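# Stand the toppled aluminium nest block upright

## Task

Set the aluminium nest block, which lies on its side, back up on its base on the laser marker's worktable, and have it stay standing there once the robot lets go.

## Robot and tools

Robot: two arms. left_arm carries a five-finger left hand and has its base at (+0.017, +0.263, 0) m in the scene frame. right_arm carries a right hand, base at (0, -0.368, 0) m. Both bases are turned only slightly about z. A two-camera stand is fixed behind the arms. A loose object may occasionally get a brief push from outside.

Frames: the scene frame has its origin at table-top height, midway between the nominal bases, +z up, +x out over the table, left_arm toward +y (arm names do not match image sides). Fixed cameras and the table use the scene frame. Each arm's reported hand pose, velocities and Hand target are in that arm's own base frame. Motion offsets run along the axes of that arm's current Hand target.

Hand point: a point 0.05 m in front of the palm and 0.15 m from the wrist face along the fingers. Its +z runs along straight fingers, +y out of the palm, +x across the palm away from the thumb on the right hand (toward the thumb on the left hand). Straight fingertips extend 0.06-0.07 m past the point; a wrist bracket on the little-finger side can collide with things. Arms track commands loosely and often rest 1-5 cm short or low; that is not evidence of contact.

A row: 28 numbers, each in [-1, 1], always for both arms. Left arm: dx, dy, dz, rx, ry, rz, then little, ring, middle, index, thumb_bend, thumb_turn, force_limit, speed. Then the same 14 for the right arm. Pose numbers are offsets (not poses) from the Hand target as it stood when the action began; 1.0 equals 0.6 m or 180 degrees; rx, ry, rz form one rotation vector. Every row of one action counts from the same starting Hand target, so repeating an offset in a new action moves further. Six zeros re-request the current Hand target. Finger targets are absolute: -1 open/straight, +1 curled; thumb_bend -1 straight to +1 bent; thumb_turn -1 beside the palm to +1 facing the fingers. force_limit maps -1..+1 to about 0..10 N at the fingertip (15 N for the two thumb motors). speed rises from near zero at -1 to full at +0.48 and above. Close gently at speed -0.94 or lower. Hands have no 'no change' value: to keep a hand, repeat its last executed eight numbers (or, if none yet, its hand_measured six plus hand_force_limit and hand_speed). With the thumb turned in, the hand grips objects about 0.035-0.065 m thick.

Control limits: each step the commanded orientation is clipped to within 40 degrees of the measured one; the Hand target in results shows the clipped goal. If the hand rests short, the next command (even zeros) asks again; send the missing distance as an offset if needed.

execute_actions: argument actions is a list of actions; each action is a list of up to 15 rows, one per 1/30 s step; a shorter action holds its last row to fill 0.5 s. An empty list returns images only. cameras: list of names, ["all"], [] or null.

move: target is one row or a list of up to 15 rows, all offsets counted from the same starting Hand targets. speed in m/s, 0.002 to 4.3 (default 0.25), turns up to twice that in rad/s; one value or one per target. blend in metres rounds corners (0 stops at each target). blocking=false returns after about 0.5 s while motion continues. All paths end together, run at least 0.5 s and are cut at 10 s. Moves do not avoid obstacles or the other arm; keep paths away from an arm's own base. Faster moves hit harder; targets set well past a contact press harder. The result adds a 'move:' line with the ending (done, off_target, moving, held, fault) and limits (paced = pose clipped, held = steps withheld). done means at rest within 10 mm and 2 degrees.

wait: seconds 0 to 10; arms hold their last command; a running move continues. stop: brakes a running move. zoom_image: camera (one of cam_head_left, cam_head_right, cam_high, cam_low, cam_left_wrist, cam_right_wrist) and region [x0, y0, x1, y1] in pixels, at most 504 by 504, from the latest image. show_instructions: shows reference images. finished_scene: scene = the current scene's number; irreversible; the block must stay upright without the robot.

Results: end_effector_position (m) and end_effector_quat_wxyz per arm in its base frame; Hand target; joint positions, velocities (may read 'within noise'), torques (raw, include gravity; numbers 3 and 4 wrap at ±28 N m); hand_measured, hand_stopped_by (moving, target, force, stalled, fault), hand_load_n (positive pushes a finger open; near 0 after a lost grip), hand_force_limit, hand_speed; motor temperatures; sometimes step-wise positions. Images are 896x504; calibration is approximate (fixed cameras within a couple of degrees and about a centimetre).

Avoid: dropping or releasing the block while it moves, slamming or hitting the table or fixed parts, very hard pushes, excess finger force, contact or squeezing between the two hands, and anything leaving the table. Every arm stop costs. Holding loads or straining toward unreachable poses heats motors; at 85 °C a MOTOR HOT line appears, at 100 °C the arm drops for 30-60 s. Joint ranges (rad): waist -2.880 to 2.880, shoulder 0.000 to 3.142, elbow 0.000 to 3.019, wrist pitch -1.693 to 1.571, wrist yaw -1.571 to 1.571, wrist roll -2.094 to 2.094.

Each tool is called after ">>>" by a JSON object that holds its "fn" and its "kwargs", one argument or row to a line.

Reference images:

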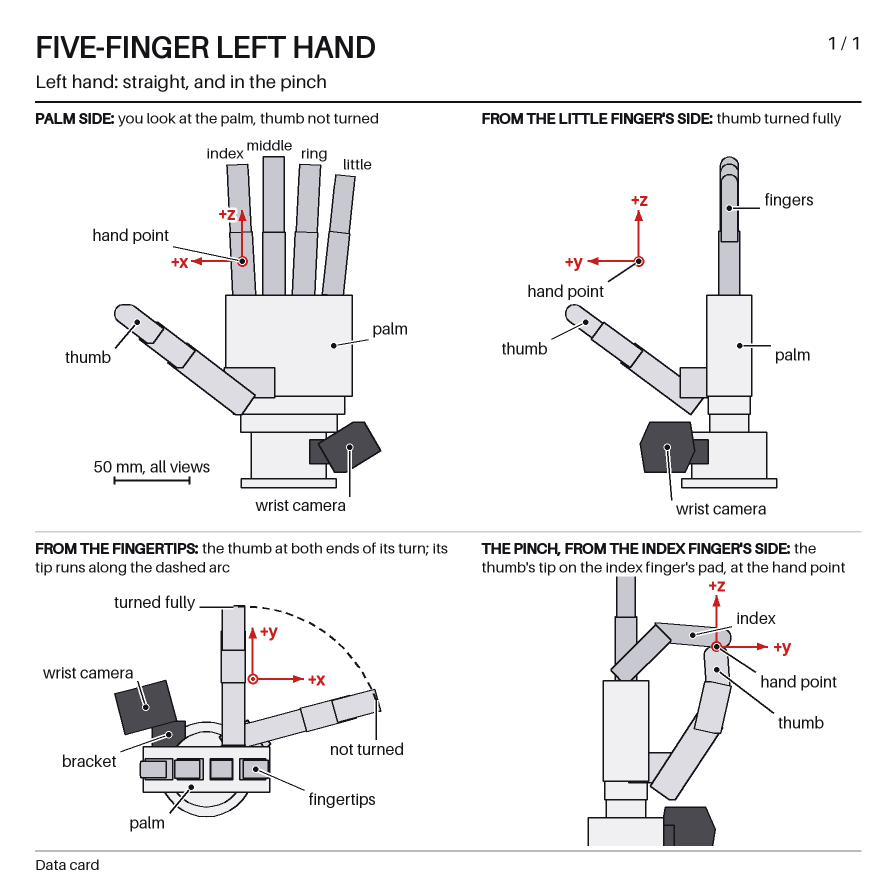

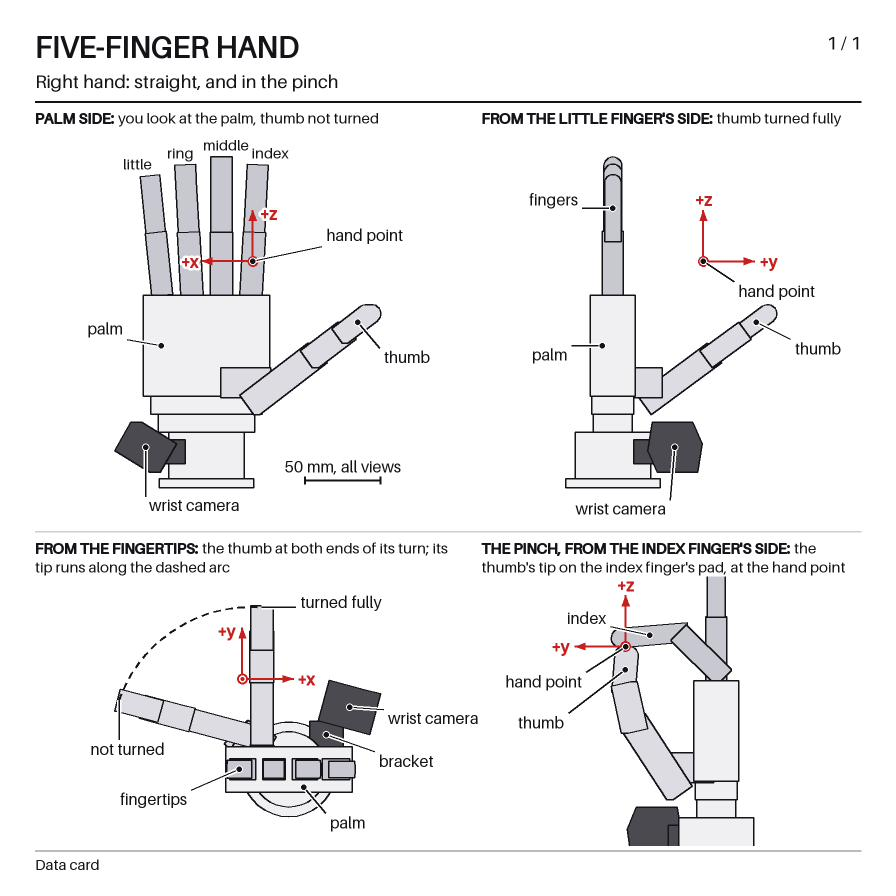

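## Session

>>> {"fn": "execute_actions", "kwargs": {
  "actions": []
}}

>>> {"fn": "zoom_image", "kwargs": {
  "camera": "cam_head_left",
  "region": [360, 0, 640, 160]
}}

Scene clock: 0.00 s.
left_arm: end_effector_position=(+0.7143, -0.0123, +0.1452) hand_measured=(-1.000, -1.000, -1.000, -1.000, -1.000, -1.000) hand_load_n=(+0.0, +0.0, +0.0, +0.0, +0.0, +0.0) hand_stopped_by=(target, target, target, target, target, target) hand_force_limit=0.00 hand_speed=-0.80 end_effector_quat_wxyz=(-0.046, -0.403, +0.698, -0.591) | right_arm: end_effector_position=(+0.0917, -0.2753, +0.3668) hand_measured=(-1.000, -1.000, -1.000, -1.000, -1.000, -1.000) hand_load_n=(+0.0, -0.5, +0.0, +0.0, +0.0, +0.0) hand_stopped_by=(target, target, target, target, target, target) hand_force_limit=0.00 hand_speed=-0.80 end_effector_quat_wxyz=(+0.217, +0.662, -0.700, +0.157)
Joint positions: left_arm=[0.244 2.214 1.959 -0.743 1.208 0.366] | right_arm=[-0.885 1.018 1.352 -1.536 0.407 -0.906]
Joint velocities: within noise
Joint torques (N m): no reading
Motor temperatures (°C): left_arm=[33 37 34 29 30 29] | right_arm=[35 37 36 31 30 28]
Heat: left arm: hottest shoulder 37 °C; right arm: hottest shoulder 37 °C.
Hand target: left_arm +0.7194, -0.0110, +0.1460; -0.041, -0.400, +0.699, -0.592 | right_arm +0.0938, -0.2779, +0.3751; +0.218, +0.659, -0.700, +0.168
camera_calibration:
cam_left_wrist: T_world_to_cam=[[0.443698, -0.136049, 0.885789, -0.442881], [-0.893422, 0.01028, 0.449101, 0.571309], [-0.0702058, -0.990649, -0.116988, 0.168777], [0, 0, 0, 1]] pos_world=[0.718775, 0.101072, 0.155469]
cam_right_wrist: T_world_to_cam=[[-0.976644, -0.123606, 0.175748, -0.00475622], [-0.125411, 0.992104, 0.000841625, 0.284151], [-0.174465, -0.0212188, -0.984435, 0.484739], [0, 0, 0, 1]] pos_world=[0.11556, -0.272209, 0.477791]

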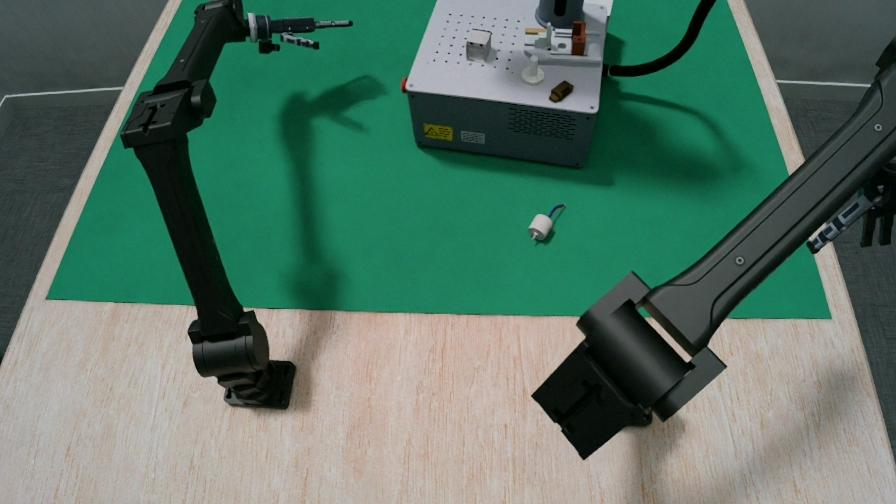

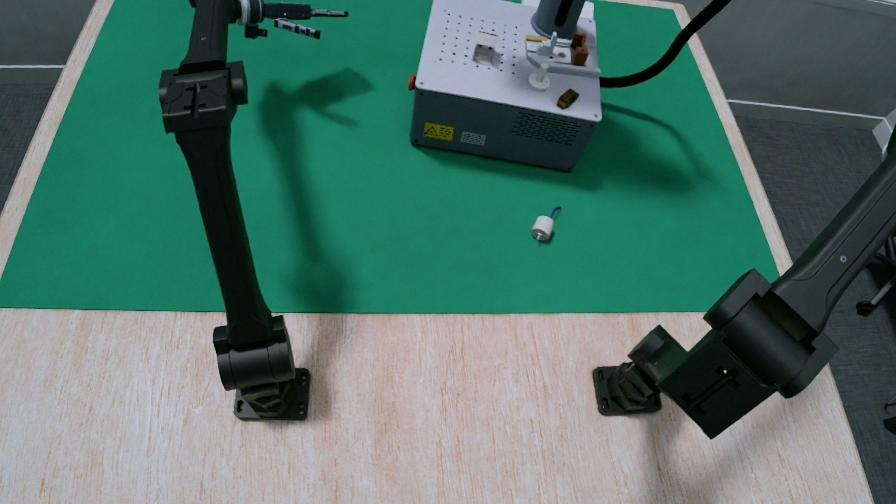

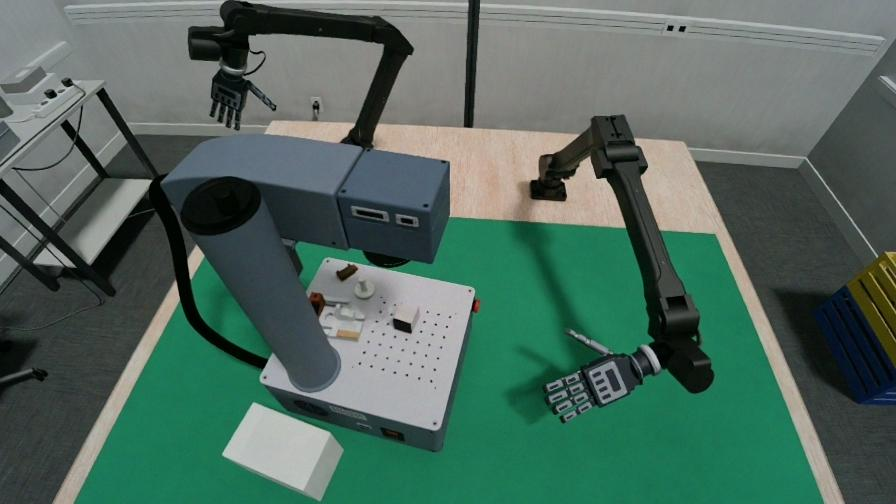

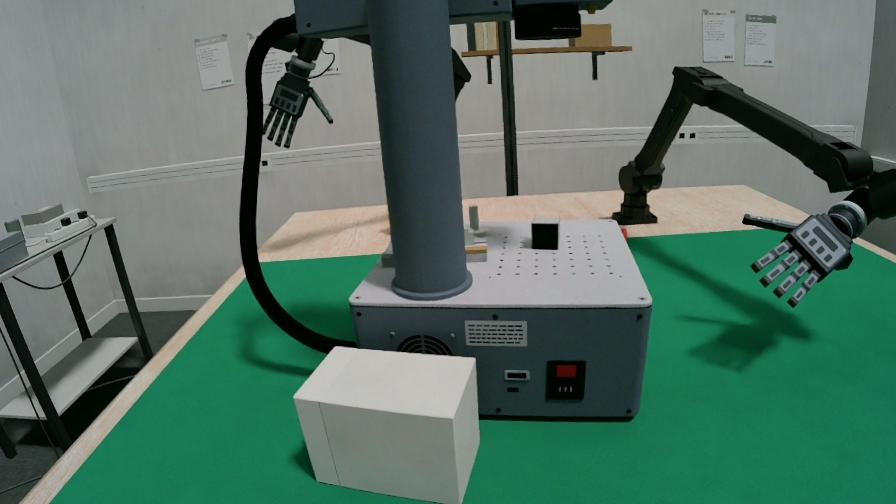

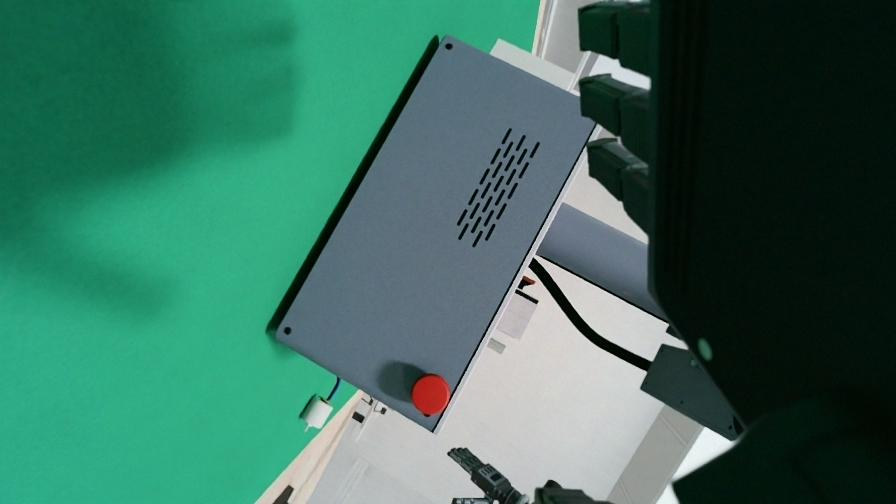

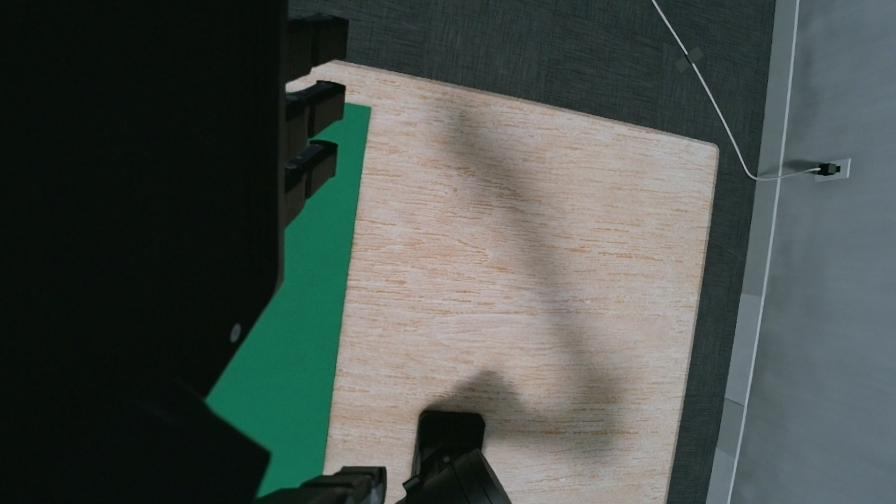

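Scaled by 1.800.

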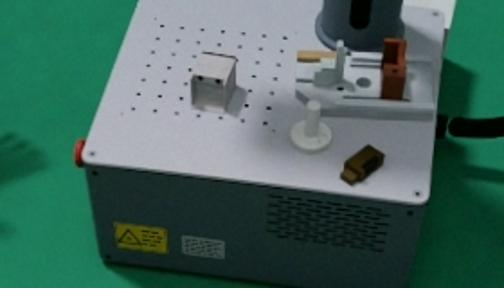

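>>> {"fn": "zoom_image", "kwargs": {
  "camera": "cam_head_left",
  "region": [445, 15, 509, 75]
}}

>>> {"fn": "zoom_image", "kwargs": {
  "camera": "cam_head_right",
  "region": [455, 20, 519, 80]
}}

Scaled by 7.875.

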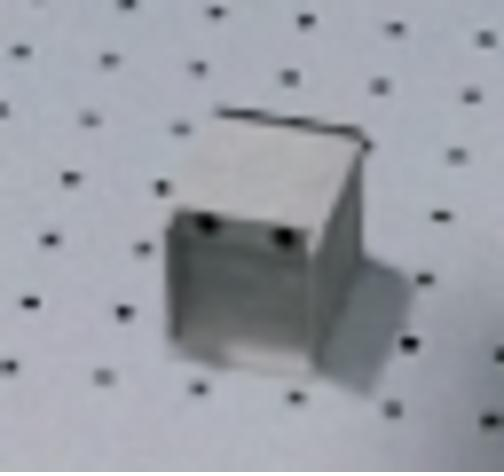

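Scaled by 7.875.

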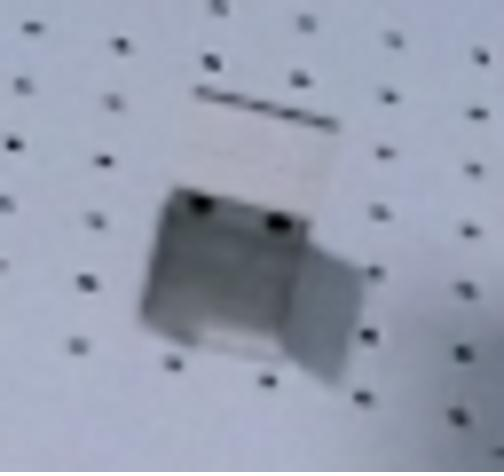

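>>> {"fn": "move", "kwargs": {
  "target": [
    [0.2493,-0.2157,-0.0675,0.0993,0.2255,0.726,-1,-1,-1,-1,-1,1,0,0,0,0,0,0,0,0,-1,-1,-1,-1,-1,-1,0,-0.8],
    [0.4422,-0.1302,0.33,0.0993,0.2255,0.726,-1,-1,-1,-1,-1,1,0,0,0,0,0,0,0,0,-1,-1,-1,-1,-1,-1,0,-0.8]
  ],
  "speed": [0.35,0.25],
  "blend": [0.02,0],
  "cameras": ["cam_head_left","cam_head_right","cam_low","cam_high","cam_left_wrist"]
}}

Scene clock: 45.37 s.
left_arm: end_effector_position=(+0.6523, -0.3165, +0.2811) hand_measured=(-1.000, -1.000, -1.000, -1.000, -1.000, +1.000) hand_load_n=(+0.0, +0.0, +0.0, +0.0, +0.0, +0.5) hand_stopped_by=(target, target, target, target, target, target) hand_force_limit=0.00 hand_speed=0.00 end_effector_quat_wxyz=(+0.454, +0.522, +0.534, -0.486) | right_arm: end_effector_position=(+0.0917, -0.2753, +0.3668) hand_measured=(-1.000, -1.000, -1.000, -1.000, -1.000, -1.000) hand_load_n=(+0.0, +0.0, +0.0, +0.0, +0.0, +0.0) hand_stopped_by=(target, target, target, target, target, target) hand_force_limit=0.00 hand_speed=-0.80 end_effector_quat_wxyz=(+0.217, +0.662, -0.700, +0.157)
Joint positions: left_arm=[-0.207 1.82 1.545 -0.292 1.354 2.083] | right_arm=[-0.885 1.018 1.352 -1.536 0.407 -0.906]
Joint torques (N m): left_arm=[1.55 -14.21 11.41 0.99 0.26 0.1] | right_arm=[0.44 -3.78 9.65 1.11 0.34 0.02]
Heat: left arm: hottest shoulder 41 °C; right arm: hottest elbow 40 °C.
Hand target: left_arm +0.6698, -0.3150, +0.2903; +0.365, +0.632, +0.521, -0.443 | right_arm +0.0938, -0.2779, +0.3751; +0.218, +0.659, -0.700, +0.168
Off the commanded pose: left_arm 0.020 m, 17 deg | right_arm 0.009 m, 1 deg.
joint sent to its limit (left arm) — joint 6 (wrist roll), upper limit. The joint targets are off in orientation, not in position.
move: off_target (left_arm)
camera_calibration:
cam_left_wrist: T_world_to_cam=[[-0.977833, 0.0110687, -0.209091, 0.70451], [0.173549, 0.601524, -0.779776, 0.294586], [0.117142, -0.798778, -0.590111, -0.0495068], [0, 0, 0, 1]] pos_world=[0.643568, -0.224544, 0.347804]
Images, in order (width x height): cam_head_left 896x504, cam_head_right 896x504, cam_high 896x504, cam_low 896x504, cam_left_wrist 896x504.

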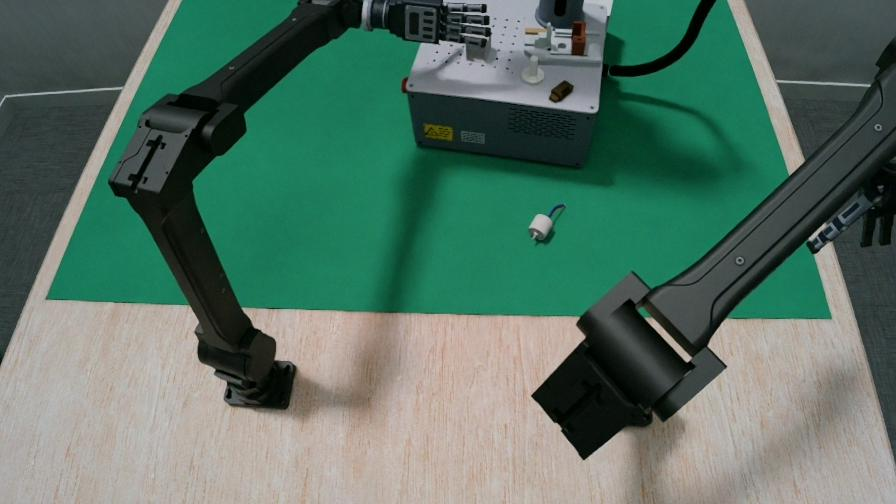

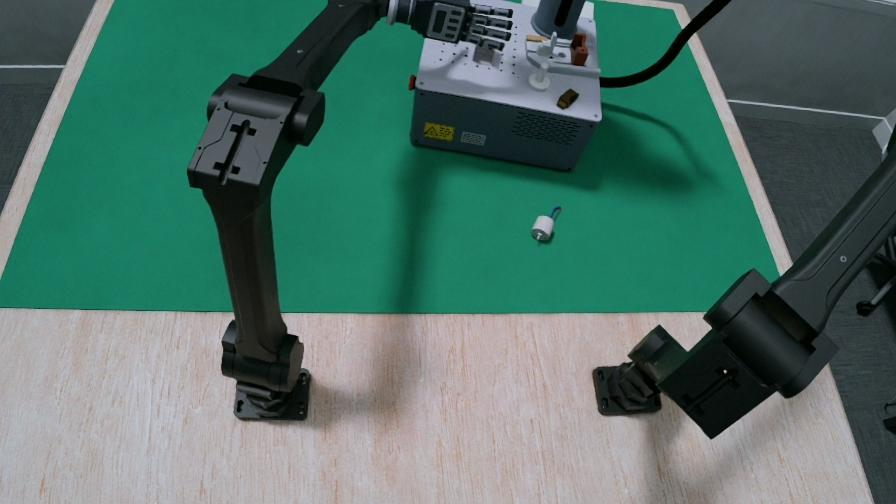

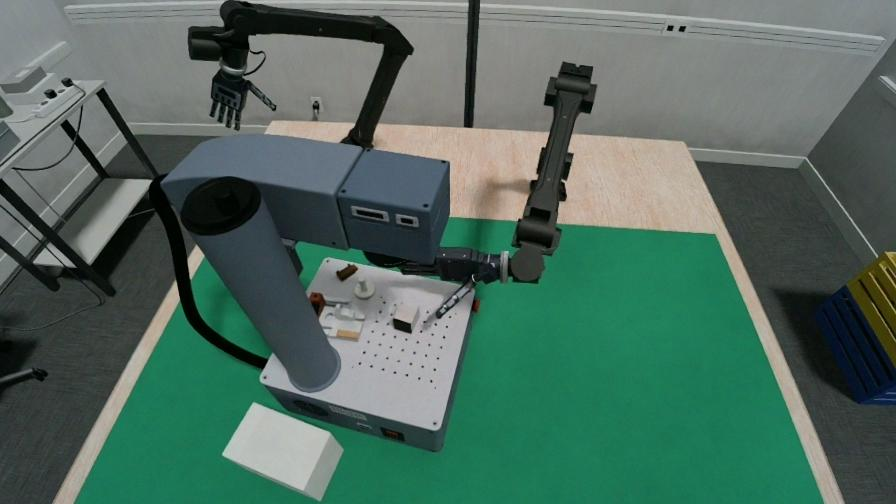

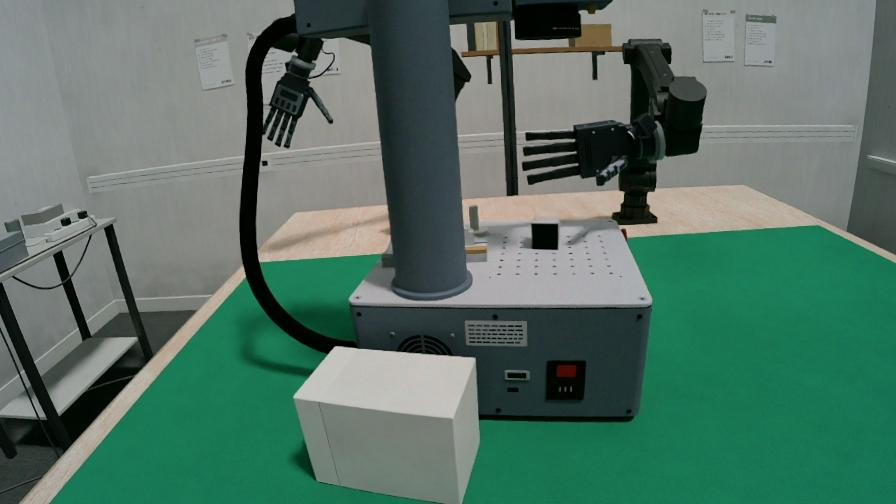

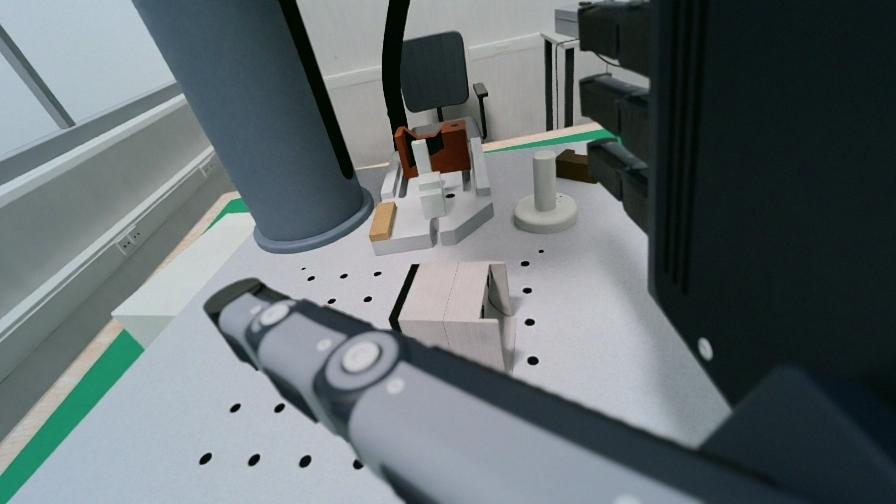

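>>> {"fn": "move", "kwargs": {
  "target": [0.0918,0.027,0.0405,0,-0.0667,-0.0667,-1,-1,-1,-1,-1,1,0,0,0,0,0,0,0,0,-1,-1,-1,-1,-1,-1,0,-0.8],
  "speed": 0.15,
  "cameras": ["cam_head_left","cam_head_right","cam_low","cam_left_wrist"]
}}

>>> {"fn": "zoom_image", "kwargs": {
  "camera": "cam_head_left",
  "region": [440, 0, 540, 80]
}}

>>> {"fn": "zoom_image", "kwargs": {
  "camera": "cam_head_right",
  "region": [450, 0, 550, 80]
}}

>>> {"fn": "zoom_image", "kwargs": {
  "camera": "cam_low",
  "region": [470, 150, 630, 280]
}}

Scene clock: 66.07 s.
left_arm: end_effector_position=(+0.6676, -0.3254, +0.2234) hand_measured=(-1.000, -1.000, -1.000, -1.000, -1.000, +1.000) hand_load_n=(+0.0, +0.0, +0.0, +0.0, +0.0, +0.0) hand_stopped_by=(target, target, target, target, target, target) hand_force_limit=0.00 hand_speed=0.00 end_effector_quat_wxyz=(+0.390, +0.488, +0.551, -0.553) | right_arm: end_effector_position=(+0.0917, -0.2753, +0.3668) hand_measured=(-1.000, -1.000, -1.000, -1.000, -1.000, -1.000) hand_load_n=(+0.0, +0.0, +0.0, +0.5, +0.0, +0.0) hand_stopped_by=(target, target, target, target, target, target) hand_force_limit=0.00 hand_speed=-0.80 end_effector_quat_wxyz=(+0.217, +0.662, -0.700, +0.157)
Joint positions: left_arm=[-0.202 1.975 1.661 -0.433 1.448 2.083] | right_arm=[-0.885 1.018 1.352 -1.536 0.407 -0.906]
Joint torques (N m): left_arm=[1.38 -16.21 10.96 0.65 0.6 0.08] | right_arm=[0.44 -3.78 9.63 1.1 0.35 0.02]
Motor temperatures (°C): left_arm=[33 43 39 29 31 28] | right_arm=[35 36 41 31 30 28]
Heat: left arm: hottest shoulder 43 °C; right arm: hottest elbow 41 °C.
Hand target: left_arm +0.6849, -0.3220, +0.2301; +0.369, +0.524, +0.544, -0.542 | right_arm +0.0938, -0.2779, +0.3751; +0.218, +0.659, -0.700, +0.168
Off the commanded pose: left_arm 0.019 m, 5 deg | right_arm 0.009 m, 1 deg.
joint sent to its limit (left arm) — joint 6 (wrist roll), upper limit. The joint targets are off in orientation, not in position.
move: off_target (left_arm)
camera_calibration:
cam_left_wrist: T_world_to_cam=[[-0.996732, 0.0771484, -0.0239556, 0.700316], [0.0642588, 0.577487, -0.813867, 0.325044], [-0.0489545, -0.812747, -0.580557, 0.0118011], [0, 0, 0, 1]] pos_world=[0.677718, -0.232145, 0.28817]
Images, in order (width x height): cam_head_left 896x504, cam_head_right 896x504, cam_low 896x504, cam_left_wrist 896x504.

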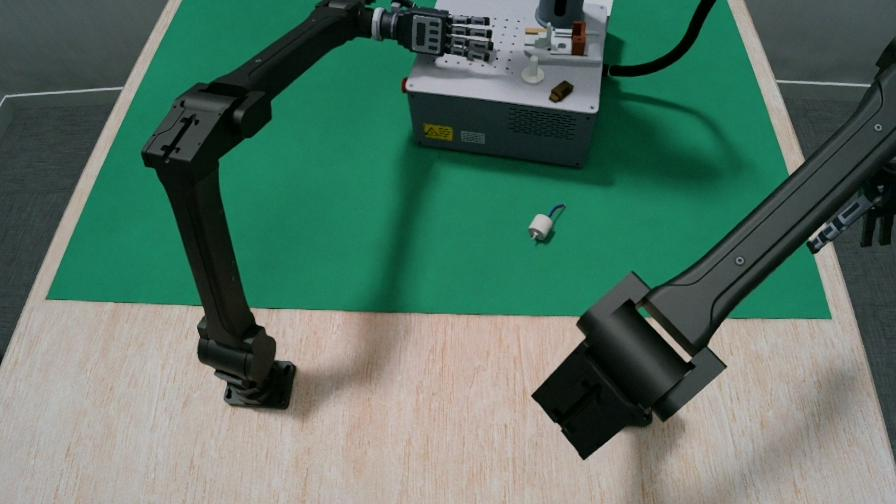

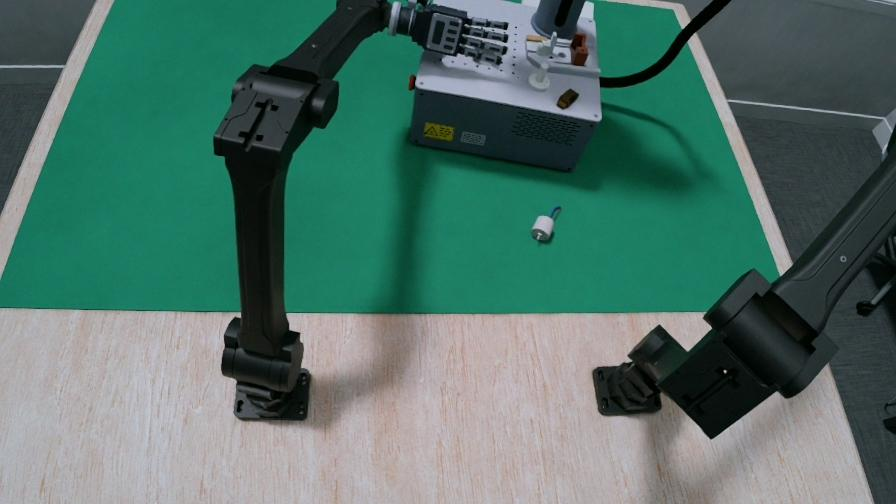

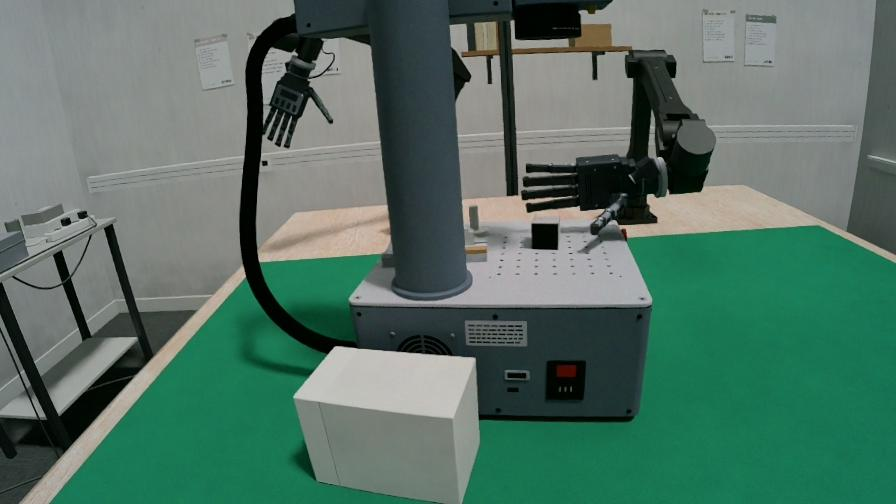

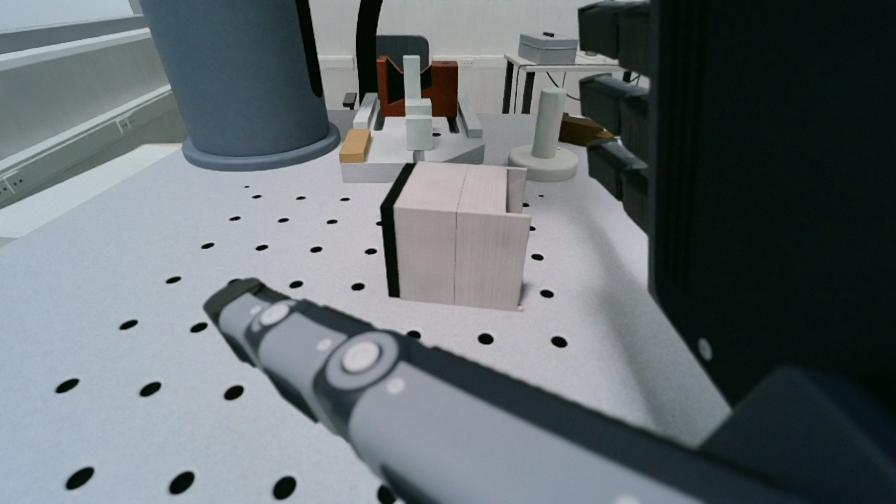

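Scaled by 5.040.

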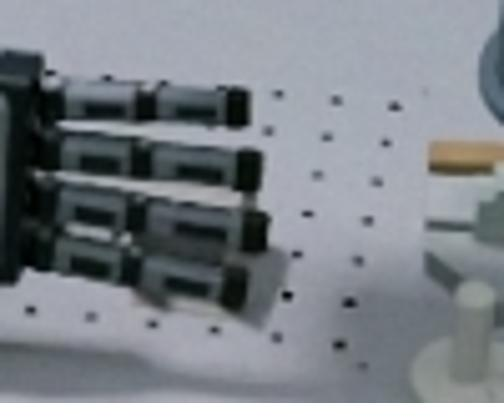

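Scaled by 5.040.

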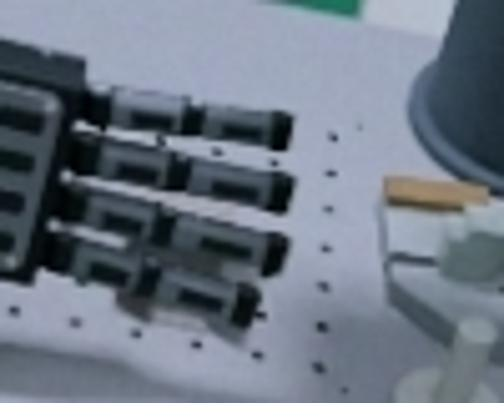

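Scaled by 3.150.

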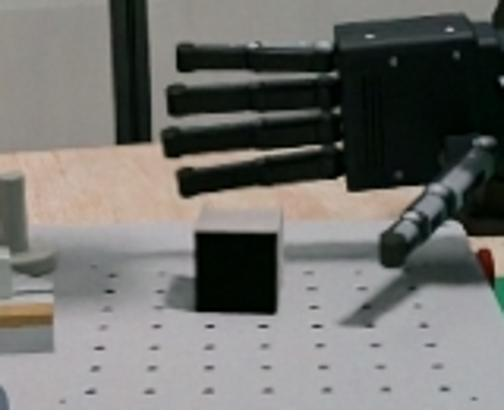

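>>> {"fn": "move", "kwargs": {
  "target": [0.0012,0.0593,0.0132,0,0,0,-1,-1,-1,-1,-1,1,0,0,0,0,0,0,0,0,-1,-1,-1,-1,-1,-1,0,-0.8],
  "speed": 0.1,
  "cameras": ["cam_head_left","cam_low","cam_left_wrist"]
}}

>>> {"fn": "zoom_image", "kwargs": {
  "camera": "cam_low",
  "region": [470, 150, 630, 280]
}}

Scene clock: 105.23 s.
left_arm: end_effector_position=(+0.7020, -0.3328, +0.2254) hand_measured=(-1.000, -1.000, -1.000, -1.000, -1.000, +1.000) hand_load_n=(+0.0, +0.0, +0.0, +0.0, +0.0, +0.5) hand_stopped_by=(target, target, target, target, target, target) hand_force_limit=0.00 hand_speed=0.00 end_effector_quat_wxyz=(+0.394, +0.491, +0.546, -0.552) | right_arm: end_effector_position=(+0.0917, -0.2753, +0.3668) hand_measured=(-1.000, -1.000, -1.000, -1.000, -1.000, -1.000) hand_load_n=(+0.0, +0.0, +0.0, +0.0, +0.0, +0.0) hand_stopped_by=(target, target, target, target, target, target) hand_force_limit=0.00 hand_speed=-0.80 end_effector_quat_wxyz=(+0.217, +0.662, -0.700, +0.157)
Joint positions: left_arm=[-0.202 2.066 1.807 -0.475 1.452 2.083] | right_arm=[-0.885 1.018 1.352 -1.536 0.407 -0.906]
Joint torques (N m): left_arm=[0.5 -16.09 11.15 0.65 0.32 0.11] | right_arm=[0.44 -3.78 9.65 1.11 0.34 0.02]
Heat: left arm: hottest elbow 43 °C; right arm: hottest elbow 42 °C.
Hand target: left_arm +0.7179, -0.3345, +0.2212; +0.369, +0.524, +0.543, -0.542 | right_arm +0.0938, -0.2779, +0.3751; +0.218, +0.659, -0.700, +0.168
Off the commanded pose: left_arm 0.017 m, 5 deg | right_arm 0.009 m, 1 deg.
joint sent to its limit (left arm) — joint 6 (wrist roll), upper limit. The joint targets are off in orientation, not in position.
move: off_target (left_arm)
camera_calibration:
cam_left_wrist: T_world_to_cam=[[-0.996111, 0.0800431, -0.0368303, 0.738681], [0.0762088, 0.572888, -0.816083, 0.319324], [-0.0442221, -0.815716, -0.57676, 0.00344549], [0, 0, 0, 1]] pos_world=[0.711625, -0.239253, 0.289788]
Images, in order (width x height): cam_head_left 896x504, cam_low 896x504, cam_left_wrist 896x504.

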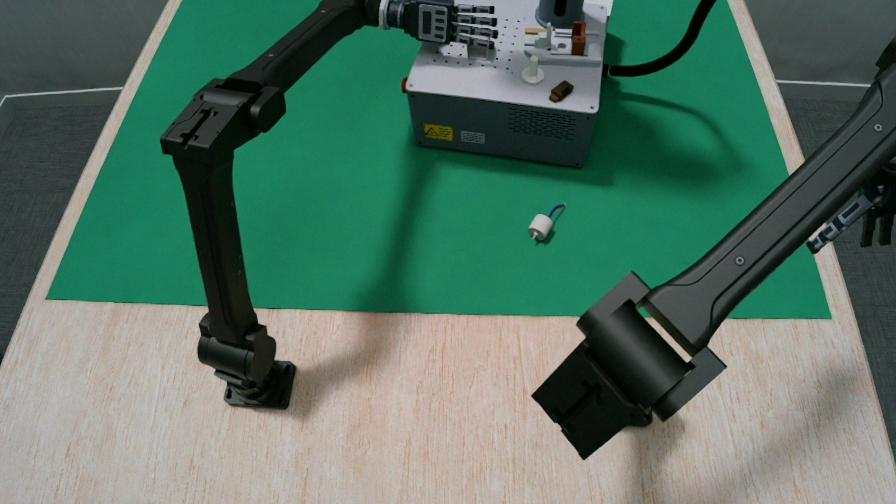

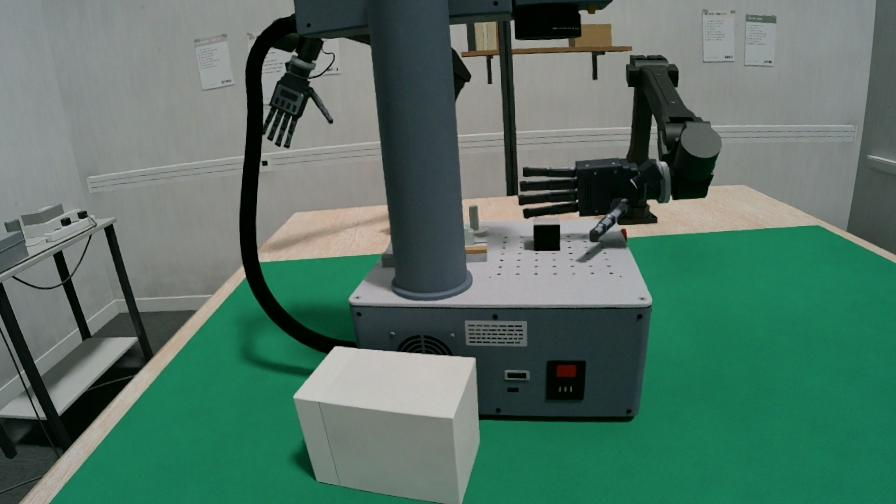

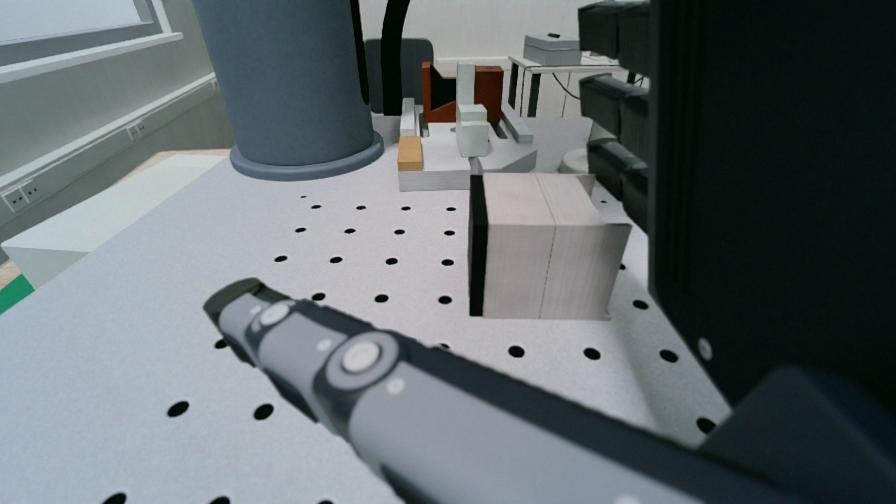

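Scaled by 3.150.

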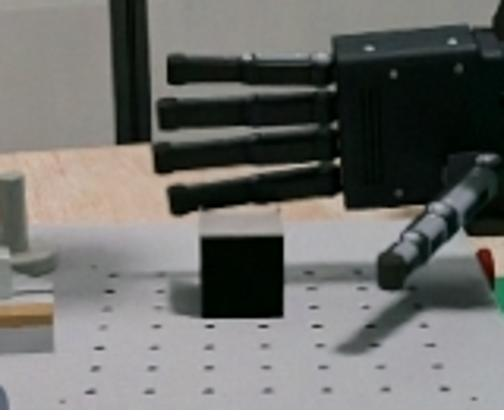

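>>> {"fn": "zoom_image", "kwargs": {
  "camera": "cam_head_left",
  "region": [445, 0, 509, 60]
}}

>>> {"fn": "zoom_image", "kwargs": {
  "camera": "cam_left_wrist",
  "region": [440, 100, 700, 350]
}}

Scaled by 7.875.

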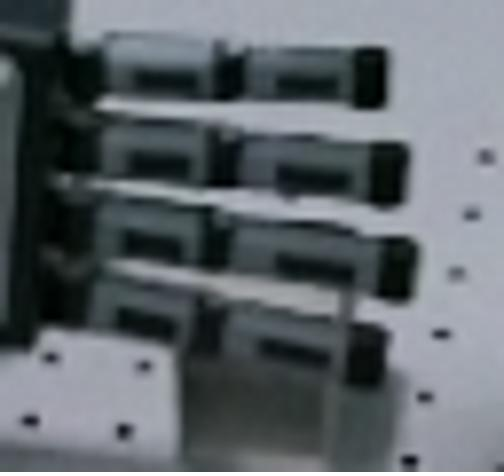

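Scaled by 1.938.

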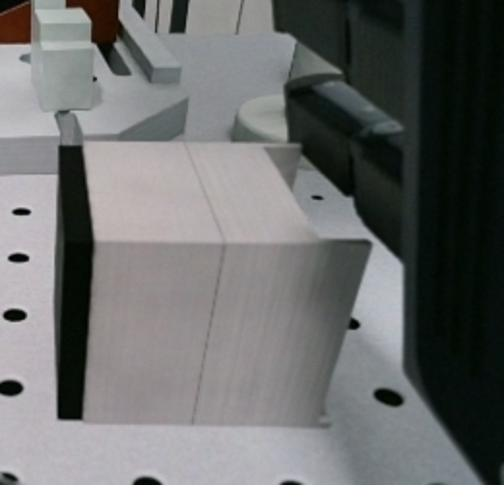

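>>> {"fn": "move", "kwargs": {
  "target": [0.0222,-0.009,0.0022,0,0,0,-1,-1,-1,-1,-1,1,0,0,0,0,0,0,0,0,-1,-1,-1,-1,-1,-1,0,-0.8],
  "speed": 0.1,
  "cameras": ["cam_head_left","cam_low","cam_left_wrist"]
}}

>>> {"fn": "zoom_image", "kwargs": {
  "camera": "cam_low",
  "region": [500, 180, 590, 260]
}}

>>> {"fn": "zoom_image", "kwargs": {
  "camera": "cam_head_left",
  "region": [445, 0, 509, 60]
}}

Scene clock: 121.00 s.
left_arm: end_effector_position=(+0.7035, -0.3330, +0.2270) hand_measured=(-1.000, -1.000, -1.000, -1.000, -1.000, +1.000) hand_load_n=(+0.0, +0.0, +0.0, +0.0, +0.0, +0.5) hand_stopped_by=(target, target, target, target, target, target) hand_force_limit=0.00 hand_speed=0.00 end_effector_quat_wxyz=(+0.398, +0.495, +0.543, -0.550) | right_arm: end_effector_position=(+0.0917, -0.2753, +0.3668) hand_measured=(-1.000, -1.000, -1.000, -1.000, -1.000, -1.000) hand_load_n=(+0.0, +0.0, +0.0, -0.5, +0.0, +0.0) hand_stopped_by=(target, target, target, target, target, target) hand_force_limit=0.00 hand_speed=-0.80 end_effector_quat_wxyz=(+0.217, +0.662, -0.700, +0.157)
Joint positions: left_arm=[-0.202 2.066 1.807 -0.462 1.452 2.083] | right_arm=[-0.885 1.018 1.352 -1.536 0.407 -0.906]
Joint torques (N m): left_arm=[0.38 -17.67 7.28 1.44 0.35 0.07] | right_arm=[0.32 -3.78 9.63 1.11 0.34 0.02]
Heat: left arm: hottest elbow 43 °C; right arm: hottest elbow 43 °C.
Hand target: left_arm +0.7101, -0.3328, +0.2093; +0.369, +0.524, +0.543, -0.542 | right_arm +0.0938, -0.2779, +0.3751; +0.218, +0.659, -0.700, +0.168
Off the commanded pose: left_arm 0.019 m, 5 deg | right_arm 0.009 m, 1 deg.
joint sent to its limit (left arm) — joint 6 (wrist roll), upper limit. The joint targets are off in orientation, not in position.
move: off_target (left_arm)
camera_calibration:
cam_left_wrist: T_world_to_cam=[[-0.99556, 0.0796603, -0.0501517, 0.742649], [0.0868074, 0.570881, -0.816431, 0.312655], [-0.0364064, -0.817159, -0.575261, -0.00208739], [0, 0, 0, 1]] pos_world=[0.712135, -0.239354, 0.291306]
Images, in order (width x height): cam_head_left 896x504, cam_low 896x504, cam_left_wrist 896x504.

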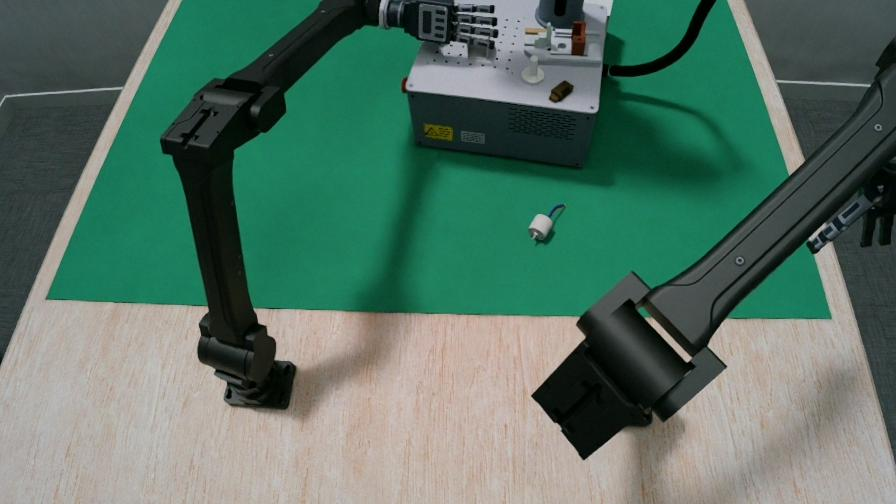

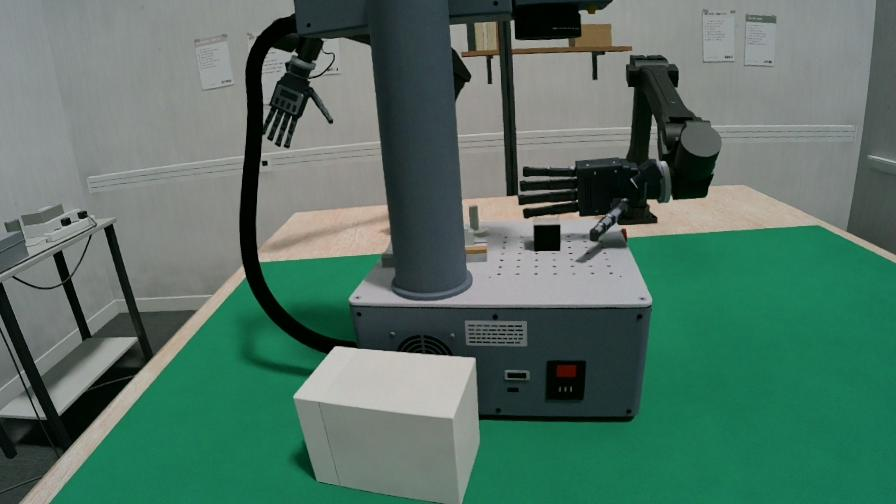

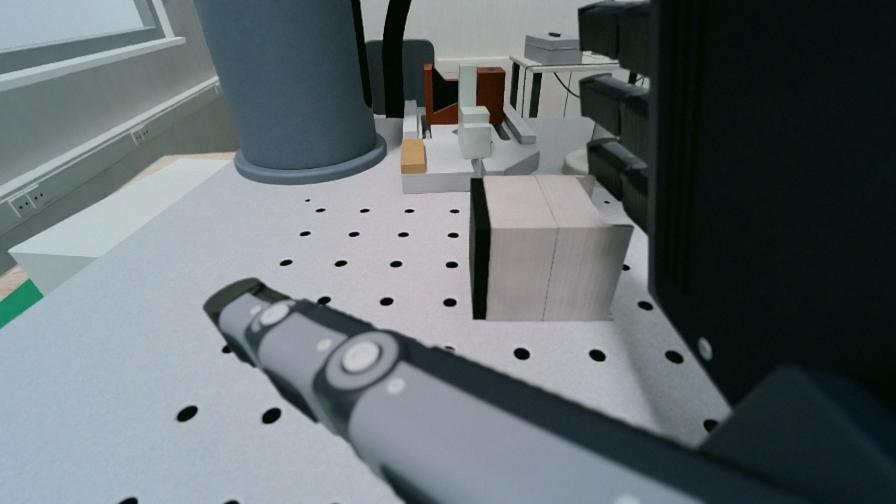

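Scaled by 5.600.

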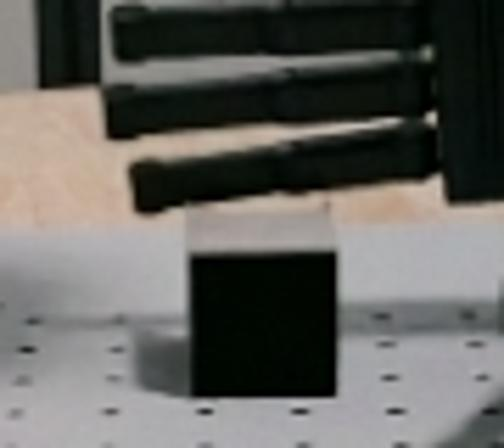

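Scaled by 7.875.

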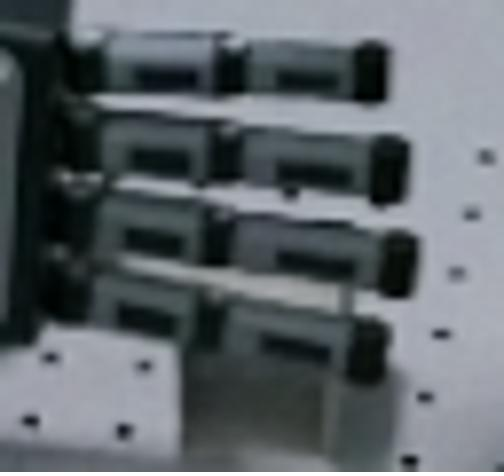

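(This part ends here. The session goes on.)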